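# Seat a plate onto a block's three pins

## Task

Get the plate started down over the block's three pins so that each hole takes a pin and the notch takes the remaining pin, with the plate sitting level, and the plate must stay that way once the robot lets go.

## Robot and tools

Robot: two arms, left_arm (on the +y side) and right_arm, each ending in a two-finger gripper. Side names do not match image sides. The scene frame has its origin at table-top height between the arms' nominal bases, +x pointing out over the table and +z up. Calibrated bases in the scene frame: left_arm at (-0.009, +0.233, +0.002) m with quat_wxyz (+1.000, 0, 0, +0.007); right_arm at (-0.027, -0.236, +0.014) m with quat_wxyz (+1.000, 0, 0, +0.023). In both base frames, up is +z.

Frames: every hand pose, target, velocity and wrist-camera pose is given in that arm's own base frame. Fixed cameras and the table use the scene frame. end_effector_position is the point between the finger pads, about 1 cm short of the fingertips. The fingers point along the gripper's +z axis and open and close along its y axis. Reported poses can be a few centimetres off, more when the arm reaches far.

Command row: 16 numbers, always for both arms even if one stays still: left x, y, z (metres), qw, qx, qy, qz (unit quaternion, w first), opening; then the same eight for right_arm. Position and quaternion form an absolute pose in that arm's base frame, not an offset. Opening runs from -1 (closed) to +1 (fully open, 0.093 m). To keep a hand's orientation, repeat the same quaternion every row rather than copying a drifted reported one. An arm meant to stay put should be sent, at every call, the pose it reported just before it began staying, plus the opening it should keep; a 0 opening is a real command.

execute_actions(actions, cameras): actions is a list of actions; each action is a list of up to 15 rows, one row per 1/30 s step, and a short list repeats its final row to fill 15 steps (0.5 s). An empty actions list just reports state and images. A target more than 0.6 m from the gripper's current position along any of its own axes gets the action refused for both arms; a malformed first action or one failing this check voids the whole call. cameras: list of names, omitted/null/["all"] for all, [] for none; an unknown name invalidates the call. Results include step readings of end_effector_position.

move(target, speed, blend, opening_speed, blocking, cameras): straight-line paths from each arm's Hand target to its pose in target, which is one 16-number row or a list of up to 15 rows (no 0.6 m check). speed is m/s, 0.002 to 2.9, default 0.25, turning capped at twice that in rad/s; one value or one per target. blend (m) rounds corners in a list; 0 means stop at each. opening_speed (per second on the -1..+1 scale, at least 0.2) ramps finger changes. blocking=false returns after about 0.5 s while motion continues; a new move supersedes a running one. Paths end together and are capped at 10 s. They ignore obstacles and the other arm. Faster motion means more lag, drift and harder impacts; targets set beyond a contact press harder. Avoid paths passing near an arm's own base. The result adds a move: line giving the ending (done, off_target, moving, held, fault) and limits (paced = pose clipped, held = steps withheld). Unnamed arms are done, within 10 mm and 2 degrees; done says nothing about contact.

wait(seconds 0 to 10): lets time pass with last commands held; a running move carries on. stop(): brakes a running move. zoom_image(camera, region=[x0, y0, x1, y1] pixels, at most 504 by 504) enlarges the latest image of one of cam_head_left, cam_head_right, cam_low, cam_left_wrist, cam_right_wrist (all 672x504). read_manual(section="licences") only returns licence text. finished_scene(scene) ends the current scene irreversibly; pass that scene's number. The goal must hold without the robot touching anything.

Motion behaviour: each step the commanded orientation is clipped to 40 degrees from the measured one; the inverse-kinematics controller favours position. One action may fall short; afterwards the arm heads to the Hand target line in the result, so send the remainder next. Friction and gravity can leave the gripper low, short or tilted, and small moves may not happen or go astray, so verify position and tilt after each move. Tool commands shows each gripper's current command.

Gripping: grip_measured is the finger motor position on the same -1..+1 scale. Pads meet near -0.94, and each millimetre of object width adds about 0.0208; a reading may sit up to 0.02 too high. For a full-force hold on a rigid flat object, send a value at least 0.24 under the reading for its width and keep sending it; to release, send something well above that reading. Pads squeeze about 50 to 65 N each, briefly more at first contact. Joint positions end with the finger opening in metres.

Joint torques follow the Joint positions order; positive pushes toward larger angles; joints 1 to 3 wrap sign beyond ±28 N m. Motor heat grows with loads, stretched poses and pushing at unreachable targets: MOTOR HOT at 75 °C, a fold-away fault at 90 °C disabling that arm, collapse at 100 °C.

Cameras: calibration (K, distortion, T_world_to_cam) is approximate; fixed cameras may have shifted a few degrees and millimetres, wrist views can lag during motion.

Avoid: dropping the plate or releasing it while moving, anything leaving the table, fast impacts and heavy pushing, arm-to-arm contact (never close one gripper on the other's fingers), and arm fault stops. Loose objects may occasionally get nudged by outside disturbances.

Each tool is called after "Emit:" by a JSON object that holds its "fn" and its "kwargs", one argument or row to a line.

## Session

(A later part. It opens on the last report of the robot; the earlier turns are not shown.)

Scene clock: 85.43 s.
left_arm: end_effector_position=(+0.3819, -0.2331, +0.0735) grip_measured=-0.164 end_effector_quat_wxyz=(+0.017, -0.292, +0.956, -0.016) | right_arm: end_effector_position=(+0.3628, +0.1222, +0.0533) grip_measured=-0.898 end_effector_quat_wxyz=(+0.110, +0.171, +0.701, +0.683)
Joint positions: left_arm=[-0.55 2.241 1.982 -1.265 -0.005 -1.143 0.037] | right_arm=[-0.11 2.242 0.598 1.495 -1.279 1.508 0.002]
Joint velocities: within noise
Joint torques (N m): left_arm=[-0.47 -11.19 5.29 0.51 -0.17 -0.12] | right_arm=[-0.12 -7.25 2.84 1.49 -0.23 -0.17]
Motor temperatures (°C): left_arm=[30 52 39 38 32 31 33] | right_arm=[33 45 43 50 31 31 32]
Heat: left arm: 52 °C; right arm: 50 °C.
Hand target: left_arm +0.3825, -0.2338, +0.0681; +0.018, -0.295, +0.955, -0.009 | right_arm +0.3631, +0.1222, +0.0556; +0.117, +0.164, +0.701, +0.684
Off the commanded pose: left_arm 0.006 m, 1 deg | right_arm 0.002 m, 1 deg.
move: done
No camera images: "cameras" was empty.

Emit:
{"fn": "move", "kwargs": {
  "target": [0.3824, -0.2334, 0.0750, 0.0175, -0.2953, 0.9554, -0.0093, -0.3, 0.3631, 0.1222, 0.0556, 0.117, 0.164, 0.701, 0.684, -0.9],
  "speed": 0.05,
  "cameras": ["cam_right_wrist"]
}}

Emit:
{"fn": "zoom_image", "kwargs": {
  "camera": "cam_right_wrist",
  "region": [270, 160, 390, 350]
}}

Scene clock: 86.23 s.
left_arm: end_effector_position=(+0.3817, -0.2330, +0.0746) grip_measured=-0.164 end_effector_quat_wxyz=(+0.017, -0.294, +0.956, -0.015) | right_arm: end_effector_position=(+0.3628, +0.1222, +0.0532) grip_measured=-0.898 end_effector_quat_wxyz=(+0.109, +0.172, +0.701, +0.683)
Joint positions: left_arm=[-0.55 2.241 1.986 -1.27 -0.005 -1.146 0.037] | right_arm=[-0.11 2.242 0.598 1.494 -1.279 1.508 0.002]
Joint velocities: within noise
Joint torques (N m): left_arm=[-0.43 -11.54 6.68 0.32 -0.18 -0.12] | right_arm=[-0.17 -7.25 2.84 1.49 -0.22 -0.17]
Motor temperatures (°C): left_arm=[30 52 39 38 32 31 33] | right_arm=[33 45 43 50 31 31 32]
Heat: left arm: 52 °C; right arm: 50 °C.
Hand target: left_arm +0.3824, -0.2334, +0.0750; +0.018, -0.295, +0.955, -0.010 | right_arm +0.3631, +0.1222, +0.0556; +0.117, +0.164, +0.701, +0.684
Off the commanded pose: left_arm 0.001 m, 1 deg | right_arm 0.002 m, 1 deg.
move: done
camera_calibration:
cam_right_wrist: T_world_to_cam=[[-0.0610598, -0.015054, -0.998021, 0.0732317], [-0.998113, 0.0074704, 0.0609528, 0.402074], [0.00653803, 0.999859, -0.0154817, -0.0427265], [0, 0, 0, 1]] pos_world=[0.406066, 0.0408192, 0.0479178]
Images, in order (width x height): cam_right_wrist 672x504.

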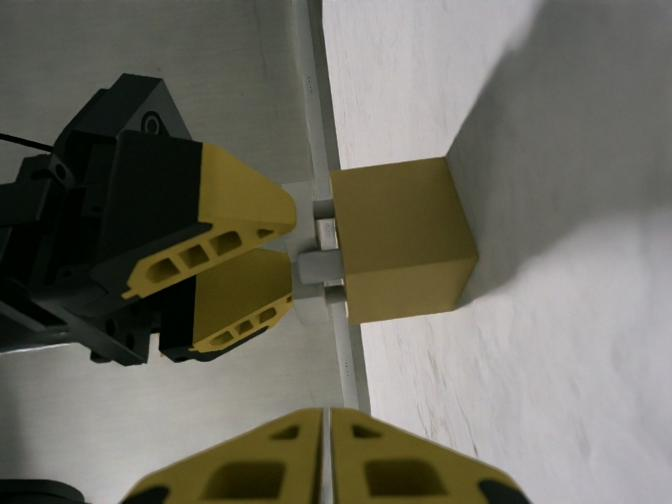

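Scaled by 2.653 from the camera's 672x504 image, which has a finer 960x720 frame.

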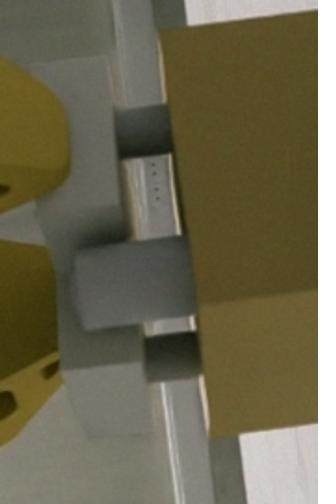

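Emit:
{"fn": "move", "kwargs": {
  "target": [0.3824, -0.2334, 0.0750, 0.0175, -0.2953, 0.9554, -0.0093, 0.06, 0.3631, 0.1222, 0.0556, 0.117, 0.164, 0.701, 0.684, -0.9],
  "speed": 0.05,
  "opening_speed": 0.25,
  "cameras": ["cam_left_wrist", "cam_right_wrist"]
}}

Emit:
{"fn": "zoom_image", "kwargs": {
  "camera": "cam_right_wrist",
  "region": [270, 160, 390, 350]
}}

Scene clock: 88.23 s.
left_arm: end_effector_position=(+0.3806, -0.2323, +0.0745) grip_measured=+0.058 end_effector_quat_wxyz=(+0.015, -0.294, +0.956, -0.013) | right_arm: end_effector_position=(+0.3628, +0.1222, +0.0532) grip_measured=-0.898 end_effector_quat_wxyz=(+0.109, +0.172, +0.701, +0.683)
Joint positions: left_arm=[-0.55 2.241 1.986 -1.276 -0.005 -1.147 0.048] | right_arm=[-0.11 2.242 0.598 1.494 -1.279 1.508 0.002]
Joint velocities: within noise
Joint torques (N m): left_arm=[-0.46 -11.48 6.8 0.35 -0.19 -0.11] | right_arm=[-0.18 -7.27 2.85 1.49 -0.22 -0.17]
Motor temperatures (°C): left_arm=[30 52 39 38 32 31 32] | right_arm=[33 45 43 50 31 31 32]
Heat: left arm: 52 °C; right arm: 50 °C.
Hand target: left_arm +0.3824, -0.2334, +0.0750; +0.018, -0.295, +0.955, -0.010 | right_arm +0.3631, +0.1222, +0.0556; +0.117, +0.164, +0.701, +0.684
Off the commanded pose: left_arm 0.002 m, 1 deg | right_arm 0.002 m, 1 deg.
move: done
camera_calibration:
cam_left_wrist: T_world_to_cam=[[0.574591, -0.817083, 0.0471255, -0.412439], [-0.760033, -0.511339, 0.401102, 0.179188], [-0.303636, -0.266287, -0.91482, 0.203943], [0, 0, 0, 1]] pos_world=[0.435097, -0.191064, 0.134135]
cam_right_wrist: T_world_to_cam=[[-0.0610598, -0.015054, -0.998021, 0.0732317], [-0.998113, 0.0074704, 0.0609528, 0.402074], [0.00653803, 0.999859, -0.0154817, -0.0427265], [0, 0, 0, 1]] pos_world=[0.406066, 0.0408192, 0.0479178]
Images, in order (width x height): cam_left_wrist 672x504, cam_right_wrist 672x504.

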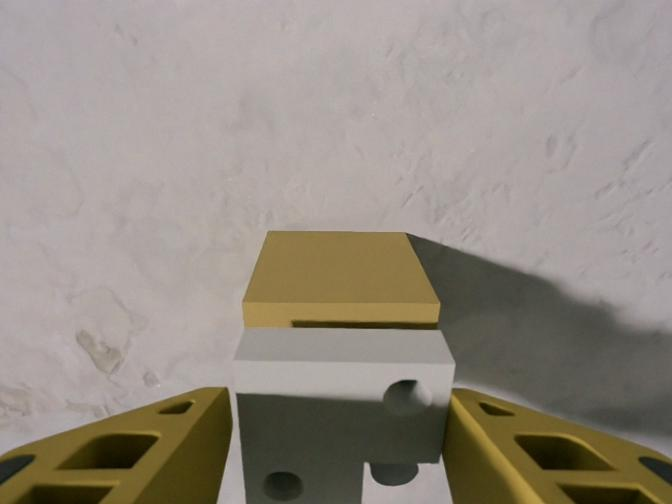

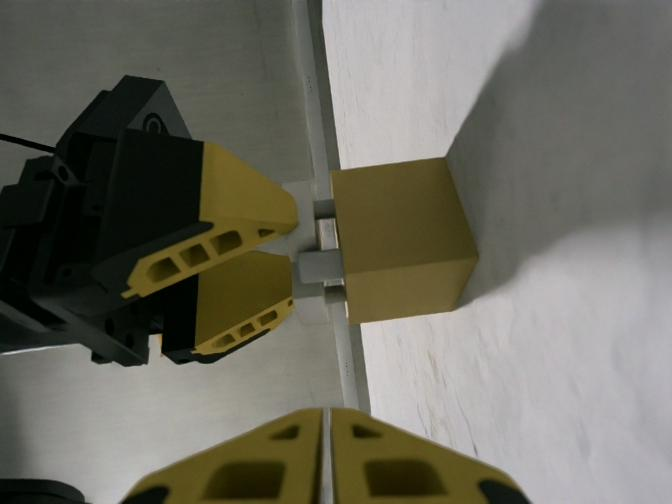

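Scaled by 2.653 from the camera's 672x504 image, which has a finer 960x720 frame.

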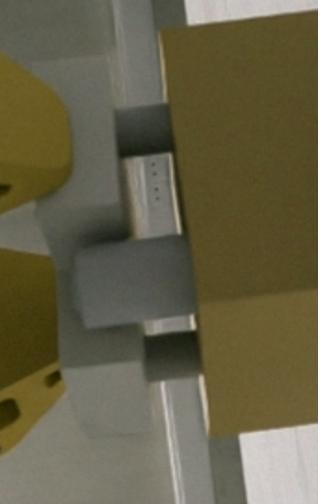

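Emit:
{"fn": "move", "kwargs": {
  "target": [0.3810, -0.2325, 0.0750, 0.0175, -0.2953, 0.9554, -0.0093, 0.5, 0.3631, 0.1222, 0.0556, 0.117, 0.164, 0.701, 0.684, -0.9],
  "speed": 0.05,
  "opening_speed": 0.4,
  "cameras": ["cam_left_wrist", "cam_right_wrist"]
}}

Emit:
{"fn": "zoom_image", "kwargs": {
  "camera": "cam_right_wrist",
  "region": [270, 160, 390, 350]
}}

Scene clock: 90.03 s.
left_arm: end_effector_position=(+0.3804, -0.2321, +0.0745) grip_measured=+0.498 end_effector_quat_wxyz=(+0.015, -0.294, +0.956, -0.013) | right_arm: end_effector_position=(+0.3628, +0.1222, +0.0532) grip_measured=-0.898 end_effector_quat_wxyz=(+0.109, +0.172, +0.701, +0.683)
Joint positions: left_arm=[-0.55 2.241 1.986 -1.277 -0.005 -1.147 0.069] | right_arm=[-0.11 2.242 0.598 1.494 -1.279 1.508 0.002]
Joint velocities: within noise
Joint torques (N m): left_arm=[-0.43 -12.21 5.79 0.41 -0.18 -0.12] | right_arm=[-0.14 -7.25 2.82 1.49 -0.22 -0.17]
Motor temperatures (°C): left_arm=[30 52 39 38 32 31 32] | right_arm=[33 45 43 50 31 31 32]
Heat: left arm: 52 °C; right arm: 50 °C.
Hand target: left_arm +0.3810, -0.2325, +0.0750; +0.018, -0.295, +0.955, -0.010 | right_arm +0.3631, +0.1222, +0.0556; +0.117, +0.164, +0.701, +0.684
Off the commanded pose: left_arm 0.001 m, 1 deg | right_arm 0.002 m, 1 deg.
move: done
camera_calibration:
cam_left_wrist: T_world_to_cam=[[0.574565, -0.817161, 0.0460677, -0.412104], [-0.759685, -0.511516, 0.401535, 0.178844], [-0.304554, -0.265705, -0.914684, 0.204401], [0, 0, 0, 1]] pos_world=[0.434897, -0.190964, 0.134135]
cam_right_wrist: T_world_to_cam=[[-0.0610598, -0.015054, -0.998021, 0.0732317], [-0.998113, 0.0074704, 0.0609528, 0.402074], [0.00653803, 0.999859, -0.0154817, -0.0427265], [0, 0, 0, 1]] pos_world=[0.406066, 0.0408192, 0.0479178]
Images, in order (width x height): cam_left_wrist 672x504, cam_right_wrist 672x504.

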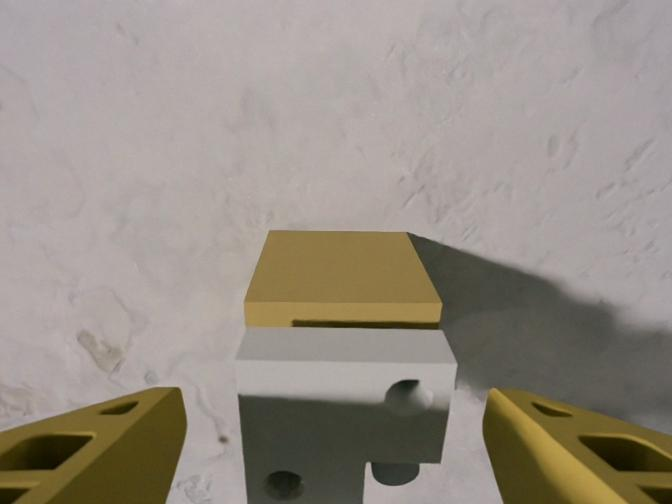

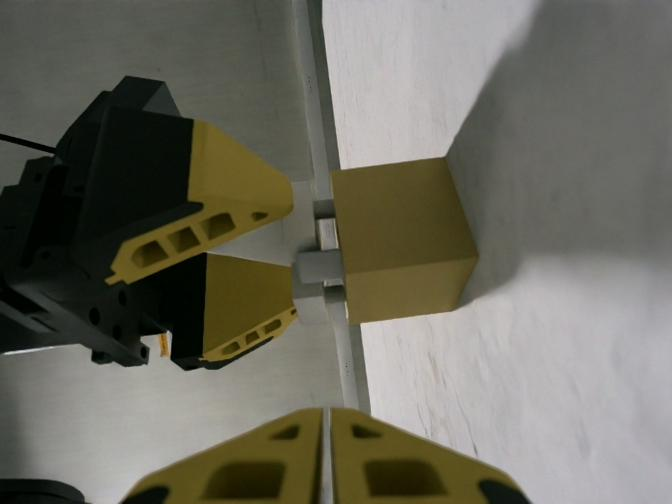

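Scaled by 2.653 from the camera's 672x504 image, which has a finer 960x720 frame.

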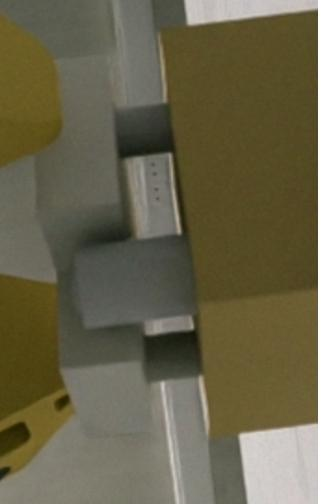

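Emit:
{"fn": "move", "kwargs": {
  "target": [0.3806, -0.2322, 0.1350, 0.0175, -0.2953, 0.9554, -0.0093, 0.5, 0.3631, 0.1222, 0.0556, 0.117, 0.164, 0.701, 0.684, -0.9],
  "speed": 0.08,
  "cameras": ["cam_left_wrist", "cam_right_wrist"]
}}

Emit:
{"fn": "zoom_image", "kwargs": {
  "camera": "cam_right_wrist",
  "region": [270, 160, 390, 350]
}}

Scene clock: 92.03 s.
left_arm: end_effector_position=(+0.3783, -0.2309, +0.1331) grip_measured=+0.498 end_effector_quat_wxyz=(+0.013, -0.294, +0.956, -0.011) | right_arm: end_effector_position=(+0.3628, +0.1222, +0.0532) grip_measured=-0.898 end_effector_quat_wxyz=(+0.109, +0.172, +0.701, +0.683)
Joint positions: left_arm=[-0.55 2.272 2.273 -1.539 -0.005 -1.147 0.069] | right_arm=[-0.11 2.242 0.598 1.494 -1.279 1.508 0.002]
Joint velocities: within noise
Joint torques (N m): left_arm=[-0.42 -11.71 6.72 0.4 -0.18 -0.1] | right_arm=[-0.16 -7.28 2.84 1.5 -0.22 -0.17]
Motor temperatures (°C): left_arm=[30 53 39 38 32 31 32] | right_arm=[33 45 42 50 31 31 32]
Heat: left arm: 53 °C; right arm: 50 °C.
Hand target: left_arm +0.3805, -0.2321, +0.1350; +0.018, -0.295, +0.955, -0.010 | right_arm +0.3631, +0.1222, +0.0556; +0.117, +0.164, +0.701, +0.684
Off the commanded pose: left_arm 0.003 m, 1 deg | right_arm 0.002 m, 1 deg.
move: done
camera_calibration:
cam_left_wrist: T_world_to_cam=[[0.574831, -0.817289, 0.040092, -0.411908], [-0.757429, -0.512911, 0.40401, 0.152947], [-0.309629, -0.262604, -0.913876, 0.260224], [0, 0, 0, 1]] pos_world=[0.433197, -0.189864, 0.192535]
cam_right_wrist: T_world_to_cam=[[-0.0610598, -0.015054, -0.998021, 0.0732317], [-0.998113, 0.0074704, 0.0609528, 0.402074], [0.00653803, 0.999859, -0.0154817, -0.0427265], [0, 0, 0, 1]] pos_world=[0.406066, 0.0408192, 0.0479178]
Images, in order (width x height): cam_left_wrist 672x504, cam_right_wrist 672x504.

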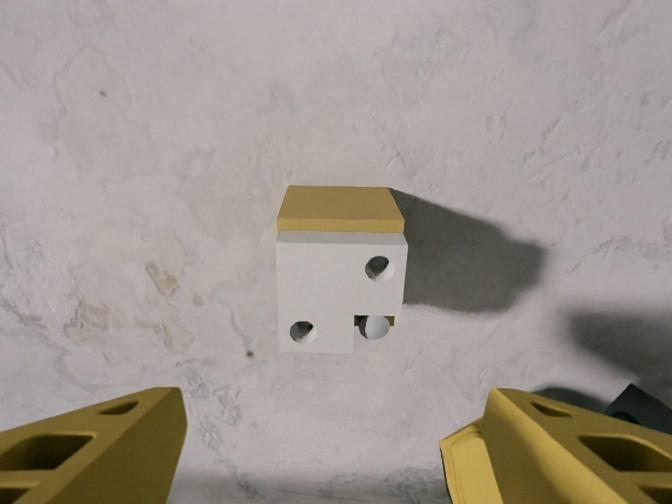

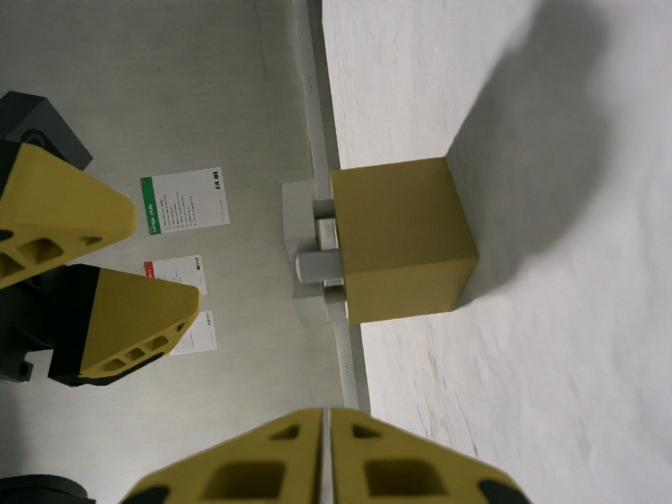

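Scaled by 2.653 from the camera's 672x504 image, which has a finer 960x720 frame.

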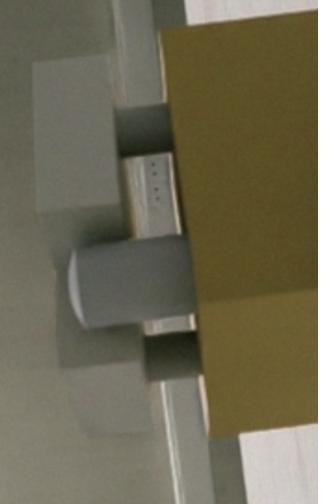

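Emit:
{"fn": "zoom_image", "kwargs": {
  "camera": "cam_left_wrist",
  "region": [265, 225, 420, 360]
}}

Emit:
{"fn": "zoom_image", "kwargs": {
  "camera": "cam_left_wrist",
  "region": [355, 245, 405, 290]
}}

Emit:
{"fn": "zoom_image", "kwargs": {
  "camera": "cam_left_wrist",
  "region": [280, 310, 330, 355]
}}

Scaled by 3.252 from the camera's 672x504 image, which has a finer 960x720 frame.

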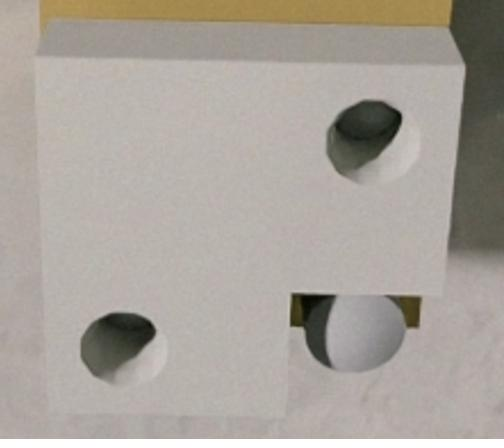

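Scaled by 10.080 from the camera's 672x504 image, which has a finer 960x720 frame.

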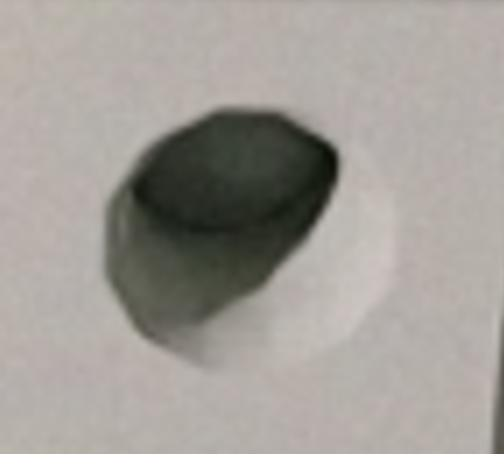

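Scaled by 10.080 from the camera's 672x504 image, which has a finer 960x720 frame.

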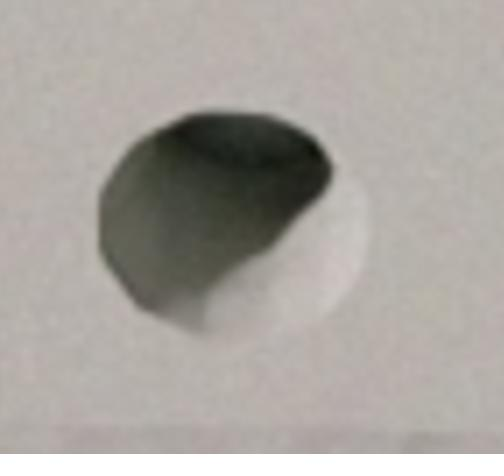

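Emit:
{"fn": "move", "kwargs": {
  "target": [0.3346, -0.2630, 0.1250, 0.0175, -0.2953, 0.9554, -0.0093, -0.9, 0.3631, 0.1222, 0.0556, 0.117, 0.164, 0.701, 0.684, -0.9],
  "speed": 0.1,
  "cameras": ["cam_left_wrist", "cam_right_wrist"]
}}

Emit:
{"fn": "zoom_image", "kwargs": {
  "camera": "cam_left_wrist",
  "region": [230, 0, 440, 220]
}}

Scene clock: 94.73 s.
left_arm: end_effector_position=(+0.3335, -0.2645, +0.1136) grip_measured=-0.898 end_effector_quat_wxyz=(+0.003, -0.291, +0.957, +0.001) | right_arm: end_effector_position=(+0.3628, +0.1222, +0.0532) grip_measured=-0.898 end_effector_quat_wxyz=(+0.109, +0.172, +0.701, +0.683)
Joint positions: left_arm=[-0.673 2.198 2.072 -1.444 -0.006 -1.263 0.002] | right_arm=[-0.11 2.242 0.598 1.494 -1.279 1.508 0.002]
Joint velocities: within noise
Joint torques (N m): left_arm=[-0.21 -15.49 4 0.48 -0.23 -0.13] | right_arm=[-0.16 -7.24 2.84 1.49 -0.23 -0.17]
Motor temperatures (°C): left_arm=[30 53 39 38 32 31 32] | right_arm=[33 45 42 50 31 31 32]
Heat: left arm: 53 °C; right arm: 50 °C.
Hand target: left_arm +0.3346, -0.2629, +0.1250; +0.017, -0.295, +0.955, -0.009 | right_arm +0.3631, +0.1222, +0.0556; +0.117, +0.164, +0.701, +0.684
Off the commanded pose: left_arm 0.012 m, 2 deg | right_arm 0.002 m, 1 deg.
move: off_target (left_arm)
camera_calibration:
cam_left_wrist: T_world_to_cam=[[0.570569, -0.821176, 0.0110394, -0.409107], [-0.749723, -0.515341, 0.415137, 0.105209], [-0.335211, -0.245141, -0.909692, 0.23238], [0, 0, 0, 1]] pos_world=[0.390198, -0.224764, 0.172234]
cam_right_wrist: T_world_to_cam=[[-0.0614593, -0.014968, -0.997997, 0.0733887], [-0.998089, 0.00737269, 0.0613544, 0.402049], [0.00643958, 0.999861, -0.0153925, -0.0426911], [0, 0, 0, 1]] pos_world=[0.406066, 0.0408194, 0.0479172]
Images, in order (width x height): cam_left_wrist 672x504, cam_right_wrist 672x504.

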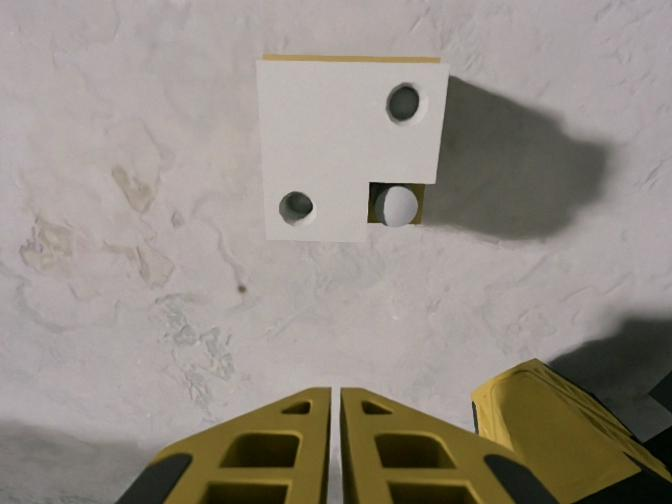

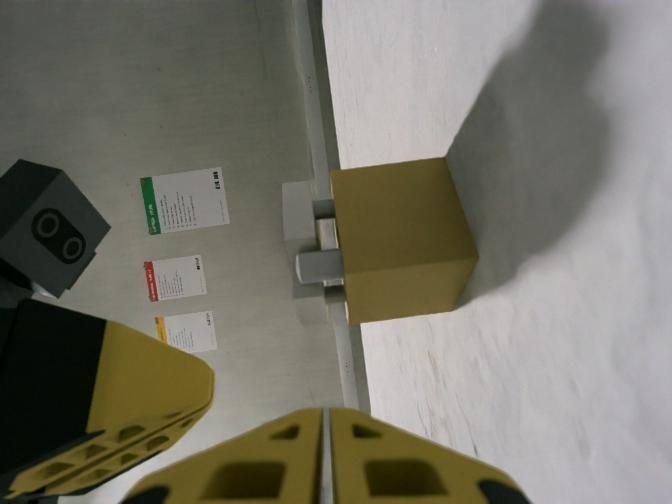

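Scaled by 2.291 from the camera's 672x504 image, which has a finer 960x720 frame.

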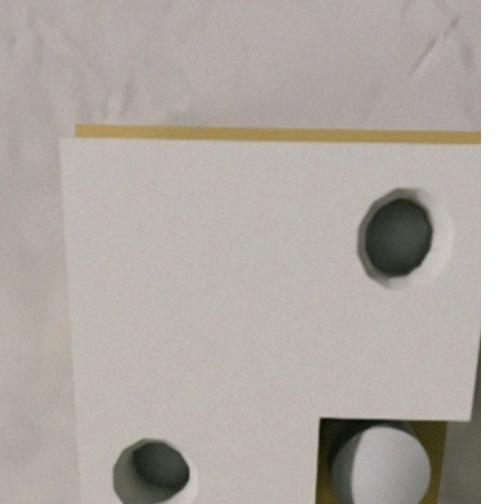

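Emit:
{"fn": "zoom_image", "kwargs": {
  "camera": "cam_left_wrist",
  "region": [375, 75, 435, 135]
}}

Emit:
{"fn": "zoom_image", "kwargs": {
  "camera": "cam_left_wrist",
  "region": [267, 178, 327, 238]
}}

Emit:
{"fn": "zoom_image", "kwargs": {
  "camera": "cam_left_wrist",
  "region": [360, 170, 440, 240]
}}

Scaled by 8.400 from the camera's 672x504 image, which has a finer 960x720 frame.

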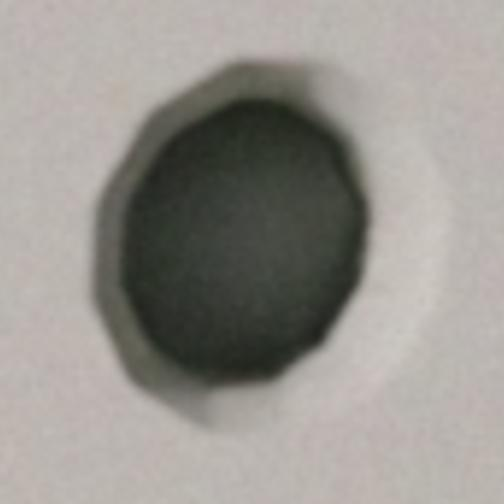

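Scaled by 8.400 from the camera's 672x504 image, which has a finer 960x720 frame.

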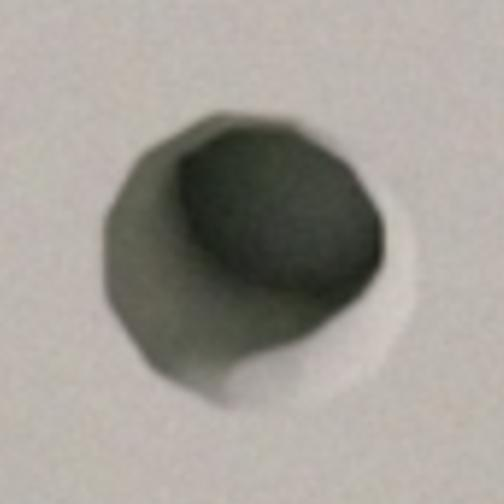

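Scaled by 6.300 from the camera's 672x504 image, which has a finer 960x720 frame.

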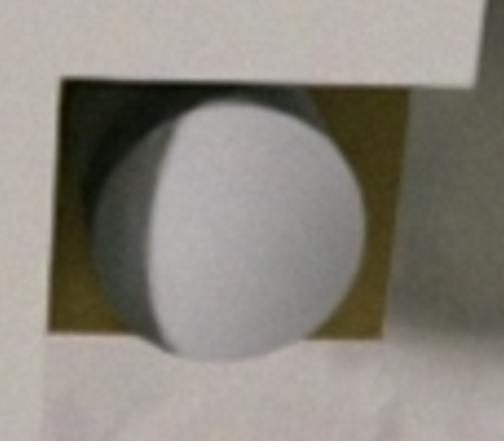

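Emit:
{"fn": "zoom_image", "kwargs": {
  "camera": "cam_right_wrist",
  "region": [275, 170, 355, 230]
}}

Emit:
{"fn": "zoom_image", "kwargs": {
  "camera": "cam_right_wrist",
  "region": [285, 235, 365, 335]
}}

Scaled by 6.300 from the camera's 672x504 image, which has a finer 960x720 frame.

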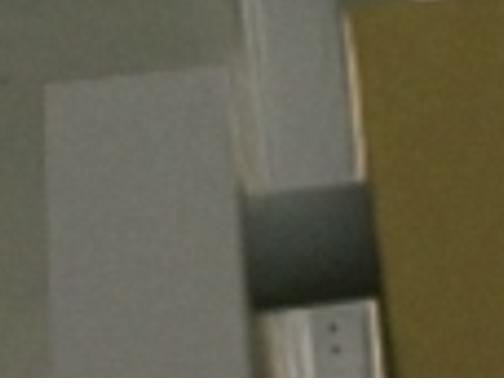

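Scaled by 5.040 from the camera's 672x504 image, which has a finer 960x720 frame.

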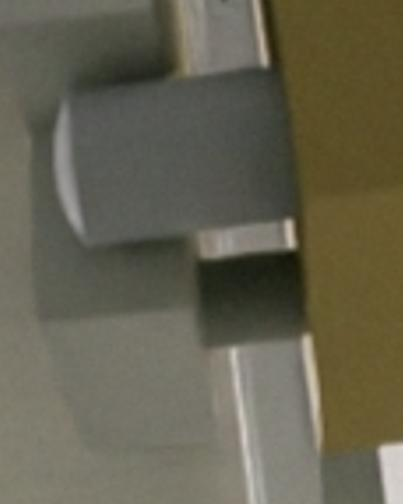

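Emit:
{"fn": "zoom_image", "kwargs": {
  "camera": "cam_left_wrist",
  "region": [245, 40, 465, 260]
}}

Scaled by 2.291 from the camera's 672x504 image, which has a finer 960x720 frame.

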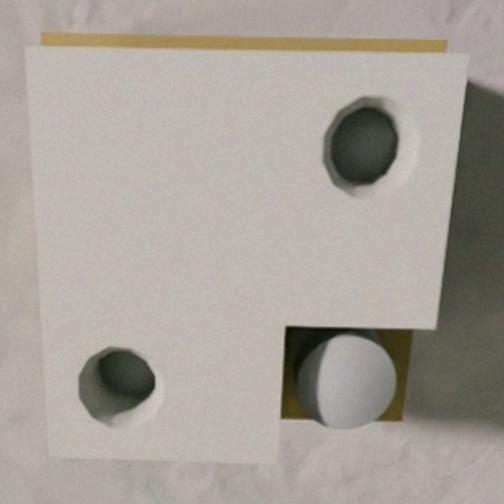

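Emit:
{"fn": "move", "kwargs": {
  "target": [0.3790, -0.2365, 0.1080, 0.0175, -0.2953, 0.9554, -0.0093, -0.9, 0.3631, 0.1222, 0.0556, 0.117, 0.164, 0.701, 0.684, -0.9],
  "speed": 0.1,
  "cameras": ["cam_left_wrist", "cam_right_wrist"]
}}

Scene clock: 103.93 s.
left_arm: end_effector_position=(+0.3723, -0.2339, +0.1053) grip_measured=-0.898 end_effector_quat_wxyz=(+0.007, -0.300, +0.954, -0.004) | right_arm: end_effector_position=(+0.3628, +0.1222, +0.0532) grip_measured=-0.898 end_effector_quat_wxyz=(+0.109, +0.172, +0.701, +0.683)
Joint positions: left_arm=[-0.563 2.248 2.121 -1.429 -0.006 -1.172 0.002] | right_arm=[-0.11 2.242 0.598 1.494 -1.279 1.508 0.002]
Joint velocities: within noise
Joint torques (N m): left_arm=[-0.17 -11.79 6.82 0.49 -0.18 0.07] | right_arm=[-0.14 -7.27 2.81 1.49 -0.23 -0.17]
Motor temperatures (°C): left_arm=[30 57 39 38 32 31 32] | right_arm=[33 45 42 50 31 31 32]
Heat: left arm: 57 °C; right arm: 50 °C.
Hand target: left_arm +0.3788, -0.2363, +0.1081; +0.018, -0.295, +0.955, -0.009 | right_arm +0.3631, +0.1222, +0.0556; +0.117, +0.164, +0.701, +0.684
Off the commanded pose: left_arm 0.008 m, 1 deg | right_arm 0.002 m, 1 deg.
move: done
camera_calibration:
cam_left_wrist: T_world_to_cam=[[0.584678, -0.810909, 0.0240256, -0.410343], [-0.745483, -0.525351, 0.410197, 0.150033], [-0.320011, -0.257744, -0.91168, 0.236946], [0, 0, 0, 1]] pos_world=[0.427591, -0.19286, 0.164335]
cam_right_wrist: T_world_to_cam=[[-0.0614593, -0.014968, -0.997997, 0.0733887], [-0.998089, 0.00737269, 0.0613544, 0.402049], [0.00643958, 0.999861, -0.0153925, -0.0426911], [0, 0, 0, 1]] pos_world=[0.406066, 0.0408194, 0.0479172]
Images, in order (width x height): cam_left_wrist 672x504, cam_right_wrist 672x504.

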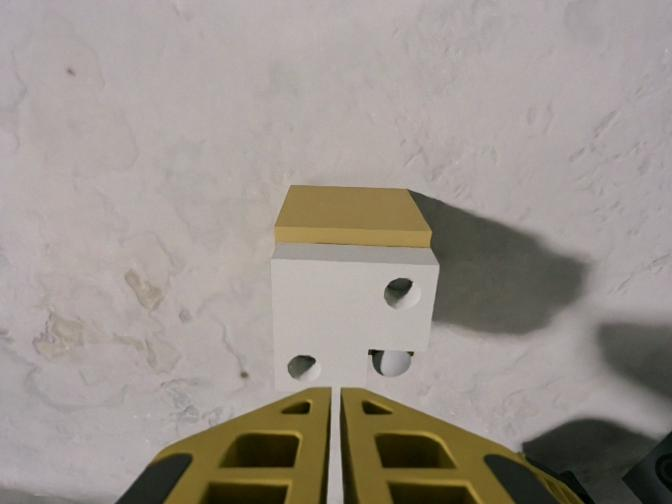

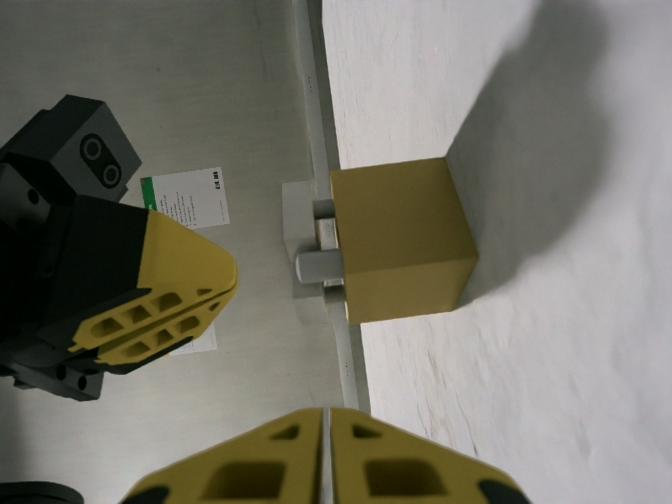

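Emit:
{"fn": "move", "kwargs": {
  "target": [0.3800, -0.2410, 0.1050, 0.0055, 0.0926, 0.9940, -0.0587, -0.95, 0.3631, 0.1222, 0.0556, 0.117, 0.164, 0.701, 0.684, -0.9],
  "speed": 0.3,
  "cameras": ["cam_left_wrist", "cam_right_wrist"]
}}

Scene clock: 107.33 s.
left_arm: end_effector_position=(+0.3785, -0.2415, +0.1040) grip_measured=-0.947 end_effector_quat_wxyz=(+0.004, +0.091, +0.995, -0.052) | right_arm: end_effector_position=(+0.3628, +0.1222, +0.0532) grip_measured=-0.898 end_effector_quat_wxyz=(+0.109, +0.172, +0.701, +0.683)
Joint positions: left_arm=[-0.534 2.248 2.112 -1.383 0.091 -0.354 0] | right_arm=[-0.11 2.242 0.598 1.494 -1.279 1.508 0.002]
Joint velocities: within noise
Joint torques (N m): left_arm=[0.39 -13.18 4.56 0.62 0.11 0.1] | right_arm=[-0.16 -7.27 2.81 1.5 -0.22 -0.17]
Motor temperatures (°C): left_arm=[30 58 40 38 32 31 32] | right_arm=[33 46 42 50 31 31 32]
Heat: left arm: 58 °C; right arm: 50 °C.
Hand target: left_arm +0.3800, -0.2410, +0.1050; +0.006, +0.093, +0.994, -0.059 | right_arm +0.3631, +0.1222, +0.0556; +0.117, +0.164, +0.701, +0.684
Off the commanded pose: left_arm 0.002 m, 1 deg | right_arm 0.002 m, 1 deg.
move: done
camera_calibration:
cam_left_wrist: T_world_to_cam=[[-0.164708, -0.979607, 0.115074, -0.186576], [-0.893262, 0.197621, 0.403768, 0.382374], [-0.418275, -0.0362877, -0.907595, 0.326071], [0, 0, 0, 1]] pos_world=[0.447217, -0.246504, 0.16302]
cam_right_wrist: T_world_to_cam=[[-0.0614593, -0.014968, -0.997997, 0.0733887], [-0.998089, 0.00737269, 0.0613544, 0.402049], [0.00643958, 0.999861, -0.0153925, -0.0426911], [0, 0, 0, 1]] pos_world=[0.406066, 0.0408194, 0.0479172]
Images, in order (width x height): cam_left_wrist 672x504, cam_right_wrist 672x504.

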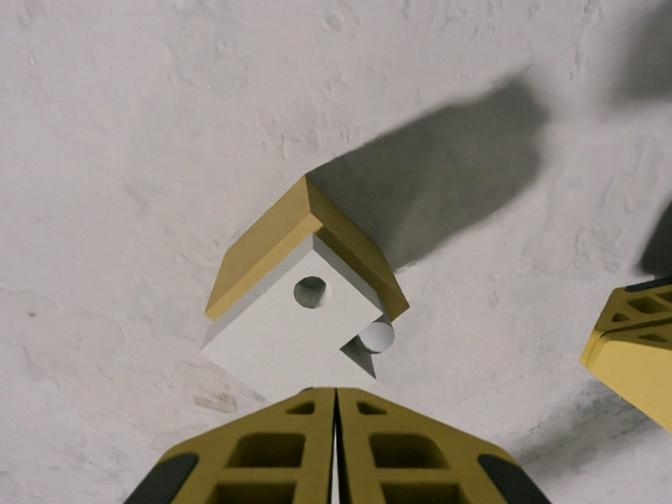

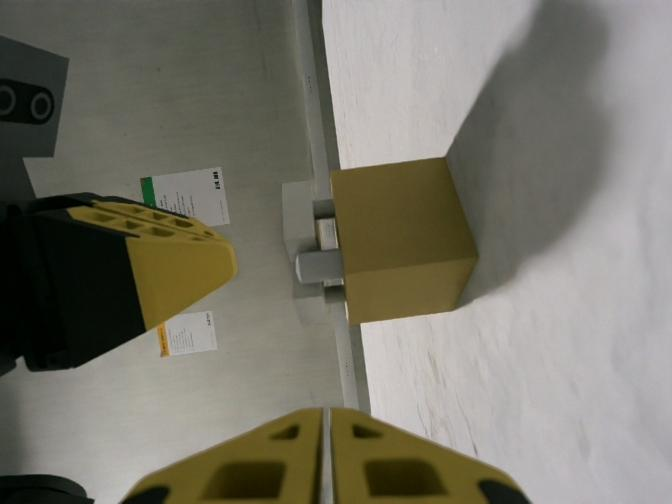

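Emit:
{"fn": "move", "kwargs": {
  "target": [0.3795, -0.2425, 0.0880, 0.0055, 0.0926, 0.9940, -0.0620, -0.95, 0.3631, 0.1222, 0.0556, 0.117, 0.164, 0.701, 0.684, -0.9],
  "speed": 0.05,
  "cameras": ["cam_left_wrist", "cam_right_wrist"]
}}

Emit:
{"fn": "zoom_image", "kwargs": {
  "camera": "cam_left_wrist",
  "region": [200, 230, 420, 420]
}}

Emit:
{"fn": "zoom_image", "kwargs": {
  "camera": "cam_right_wrist",
  "region": [220, 150, 380, 330]
}}

Scene clock: 109.07 s.
left_arm: end_effector_position=(+0.3788, -0.2428, +0.0856) grip_measured=-0.947 end_effector_quat_wxyz=(+0.002, +0.091, +0.994, -0.055) | right_arm: end_effector_position=(+0.3628, +0.1222, +0.0532) grip_measured=-0.898 end_effector_quat_wxyz=(+0.109, +0.172, +0.701, +0.683)
Joint positions: left_arm=[-0.534 2.248 2.038 -1.311 0.097 -0.353 0] | right_arm=[-0.11 2.242 0.598 1.494 -1.279 1.508 0.002]
Joint velocities: within noise
Joint torques (N m): left_arm=[0.29 -13.93 4.11 0.65 0.17 0.07] | right_arm=[-0.16 -7.27 2.84 1.5 -0.21 -0.17]
Motor temperatures (°C): left_arm=[30 58 40 38 32 31 32] | right_arm=[33 46 42 50 31 31 32]
Heat: left arm: 58 °C; right arm: 50 °C.
Hand target: left_arm +0.3795, -0.2425, +0.0880; +0.005, +0.093, +0.994, -0.062 | right_arm +0.3631, +0.1222, +0.0556; +0.117, +0.164, +0.701, +0.684
Off the commanded pose: left_arm 0.003 m, 1 deg | right_arm 0.002 m, 1 deg.
move: done
camera_calibration:
cam_left_wrist: T_world_to_cam=[[-0.165352, -0.978868, 0.120317, -0.185803], [-0.891447, 0.200529, 0.406338, 0.390146], [-0.421878, -0.0400673, -0.905767, 0.309675], [0, 0, 0, 1]] pos_world=[0.447716, -0.247705, 0.144317]
cam_right_wrist: T_world_to_cam=[[-0.0614593, -0.014968, -0.997997, 0.0733887], [-0.998089, 0.00737269, 0.0613544, 0.402049], [0.00643958, 0.999861, -0.0153925, -0.0426911], [0, 0, 0, 1]] pos_world=[0.406066, 0.0408194, 0.0479172]
Images, in order (width x height): cam_left_wrist 672x504, cam_right_wrist 672x504.

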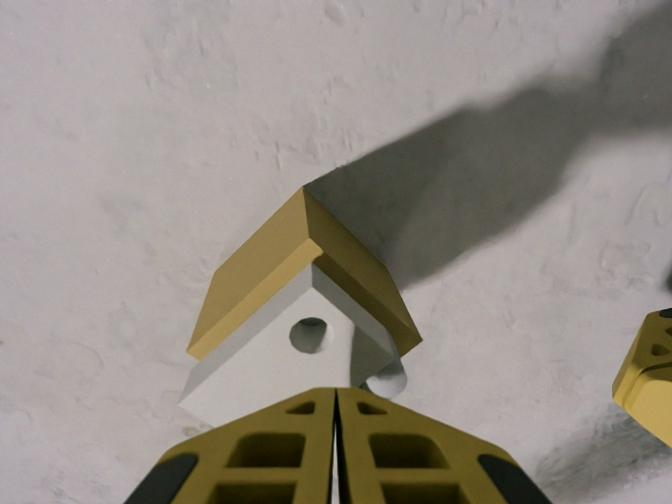

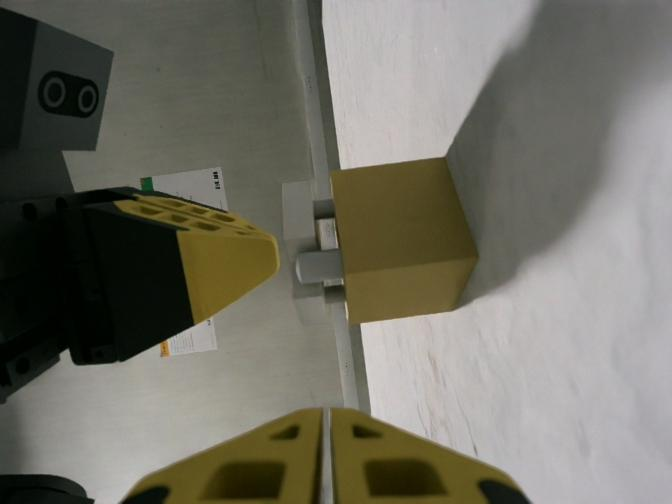

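Scaled by 2.291 from the camera's 672x504 image, which has a finer 960x720 frame.

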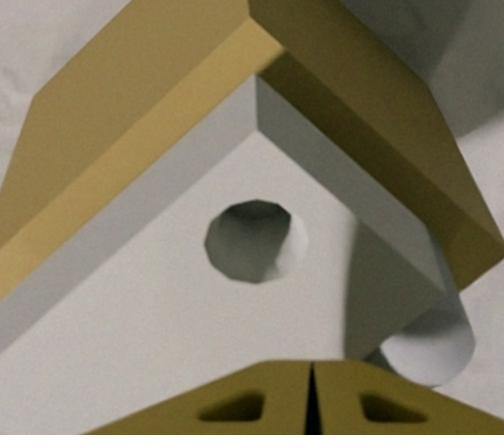

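Scaled by 2.800 from the camera's 672x504 image, which has a finer 960x720 frame.

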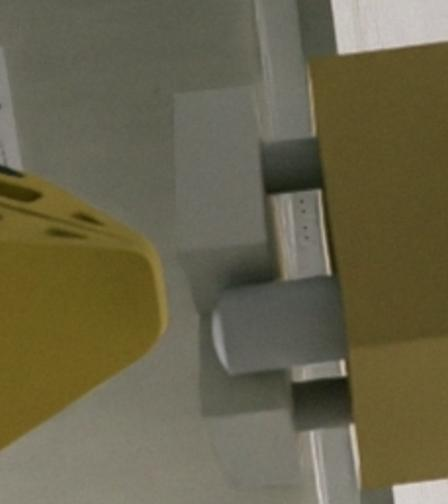

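Emit:
{"fn": "move", "kwargs": {
  "target": [0.3797, -0.2428, 0.0780, 0.0055, 0.0926, 0.9940, -0.0620, -0.95, 0.3631, 0.1222, 0.0556, 0.117, 0.164, 0.701, 0.684, -0.9],
  "speed": 0.04,
  "cameras": ["cam_left_wrist", "cam_right_wrist"]
}}

Emit:
{"fn": "zoom_image", "kwargs": {
  "camera": "cam_right_wrist",
  "region": [220, 150, 380, 330]
}}

Scene clock: 110.17 s.
left_arm: end_effector_position=(+0.3774, -0.2429, +0.0794) grip_measured=-0.947 end_effector_quat_wxyz=(-0.001, +0.091, +0.994, -0.056) | right_arm: end_effector_position=(+0.3627, +0.1222, +0.0531) grip_measured=-0.898 end_effector_quat_wxyz=(+0.109, +0.172, +0.701, +0.683)
Joint positions: left_arm=[-0.533 2.246 2.011 -1.289 0.103 -0.353 0] | right_arm=[-0.11 2.242 0.598 1.493 -1.279 1.508 0.002]
Joint velocities: within noise
Joint torques (N m): left_arm=[0.28 -13.64 3.32 0.8 0.09 0.05] | right_arm=[-0.13 -7.27 2.82 1.49 -0.23 -0.17]
Motor temperatures (°C): left_arm=[30 59 40 38 32 31 32] | right_arm=[33 46 42 50 31 31 32]
Heat: left arm: 59 °C; right arm: 50 °C.
Hand target: left_arm +0.3797, -0.2427, +0.0780; +0.005, +0.092, +0.994, -0.062 | right_arm +0.3631, +0.1222, +0.0556; +0.117, +0.164, +0.701, +0.684
Off the commanded pose: left_arm 0.003 m, 1 deg | right_arm 0.002 m, 1 deg.
move: done
camera_calibration:
cam_left_wrist: T_world_to_cam=[[-0.164504, -0.978523, 0.124224, -0.185908], [-0.8889, 0.201655, 0.411329, 0.390371], [-0.427545, -0.0427576, -0.902982, 0.304757], [0, 0, 0, 1]] pos_world=[0.446716, -0.247605, 0.137714]
cam_right_wrist: T_world_to_cam=[[-0.0618563, -0.0149756, -0.997973, 0.0734487], [-0.998064, 0.00738086, 0.0617512, 0.402025], [0.00644113, 0.999861, -0.0154032, -0.0426927], [0, 0, 0, 1]] pos_world=[0.406066, 0.0408194, 0.0478166]
Images, in order (width x height): cam_left_wrist 672x504, cam_right_wrist 672x504.

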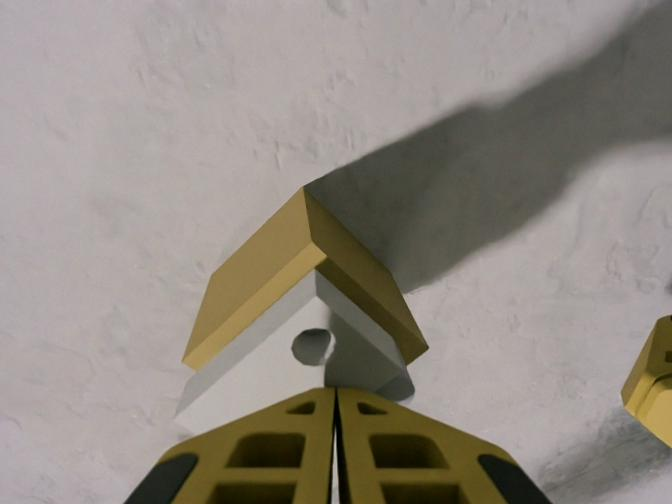

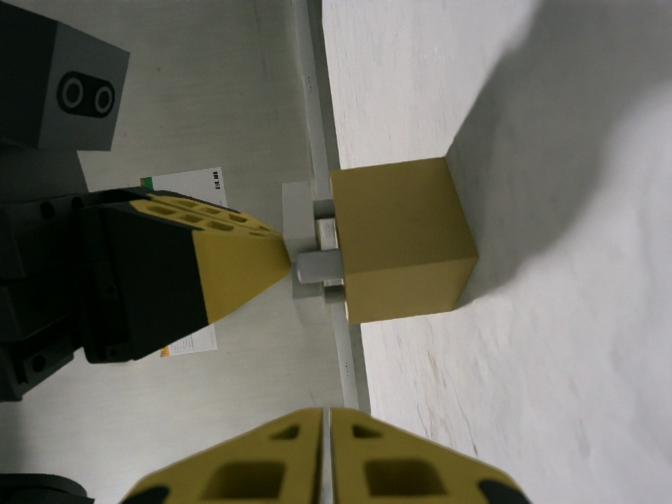

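Scaled by 2.800 from the camera's 672x504 image, which has a finer 960x720 frame.

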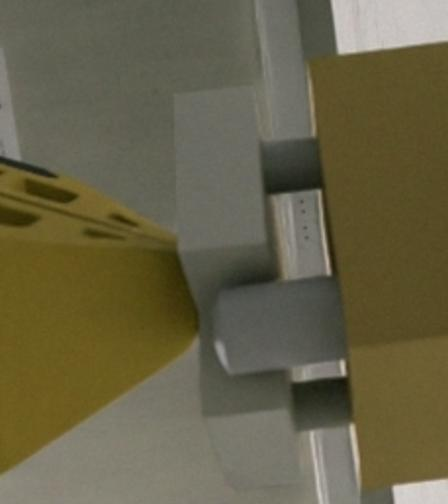

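Emit:
{"fn": "move", "kwargs": {
  "target": [0.3800, -0.2430, 0.0720, 0.0055, 0.0926, 0.9940, -0.0620, -0.95, 0.3631, 0.1222, 0.0556, 0.117, 0.164, 0.701, 0.684, -0.9],
  "speed": 0.04,
  "cameras": ["cam_left_wrist", "cam_right_wrist"]
}}

Emit:
{"fn": "zoom_image", "kwargs": {
  "camera": "cam_right_wrist",
  "region": [220, 150, 380, 330]
}}

Scene clock: 111.00 s.
left_arm: end_effector_position=(+0.3774, -0.2430, +0.0792) grip_measured=-0.947 end_effector_quat_wxyz=(+0.002, +0.091, +0.994, -0.058) | right_arm: end_effector_position=(+0.3627, +0.1222, +0.0531) grip_measured=-0.898 end_effector_quat_wxyz=(+0.109, +0.172, +0.701, +0.683)
Joint positions: left_arm=[-0.533 2.237 1.994 -1.273 0.103 -0.353 0] | right_arm=[-0.11 2.242 0.598 1.493 -1.279 1.508 0.002]
Joint velocities: within noise
Joint torques (N m): left_arm=[0.25 -12.49 3.02 0.89 0.06 0.06] | right_arm=[-0.16 -7.27 2.81 1.5 -0.23 -0.17]
Motor temperatures (°C): left_arm=[30 59 40 38 32 31 32] | right_arm=[33 46 42 50 31 31 32]
Heat: left arm: 59 °C; right arm: 50 °C.
Hand target: left_arm +0.3799, -0.2429, +0.0720; +0.005, +0.092, +0.994, -0.062 | right_arm +0.3631, +0.1222, +0.0556; +0.117, +0.164, +0.701, +0.684
Off the commanded pose: left_arm 0.008 m, 1 deg | right_arm 0.002 m, 1 deg.
move: done
camera_calibration:
cam_left_wrist: T_world_to_cam=[[-0.165371, -0.977963, 0.127442, -0.185722], [-0.891632, 0.20348, 0.404461, 0.39251], [-0.42148, -0.0467451, -0.905632, 0.30145], [0, 0, 0, 1]] pos_world=[0.446316, -0.247405, 0.137917]
cam_right_wrist: T_world_to_cam=[[-0.0618563, -0.0149756, -0.997973, 0.0734487], [-0.998064, 0.00738086, 0.0617512, 0.402025], [0.00644113, 0.999861, -0.0154032, -0.0426927], [0, 0, 0, 1]] pos_world=[0.406066, 0.0408194, 0.0478166]
Images, in order (width x height): cam_left_wrist 672x504, cam_right_wrist 672x504.

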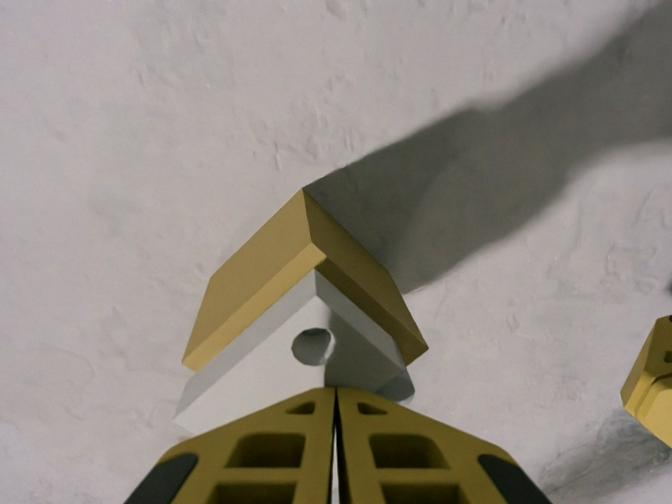

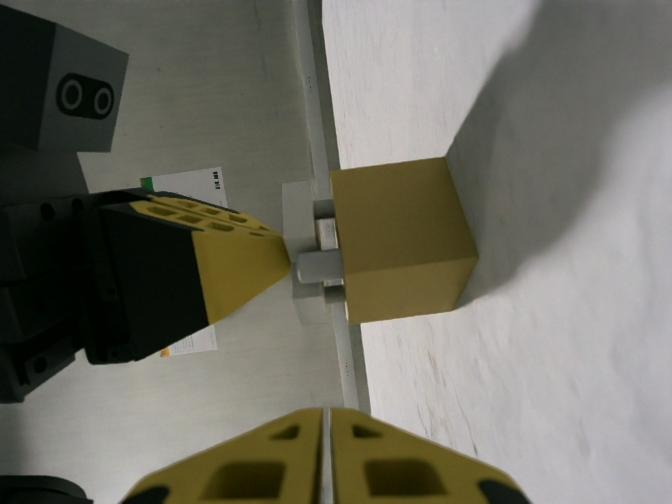

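Scaled by 2.800 from the camera's 672x504 image, which has a finer 960x720 frame.

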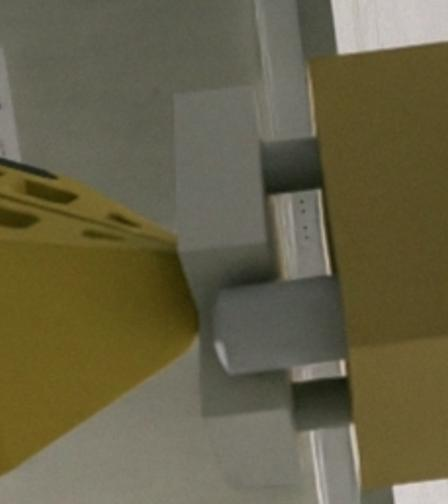

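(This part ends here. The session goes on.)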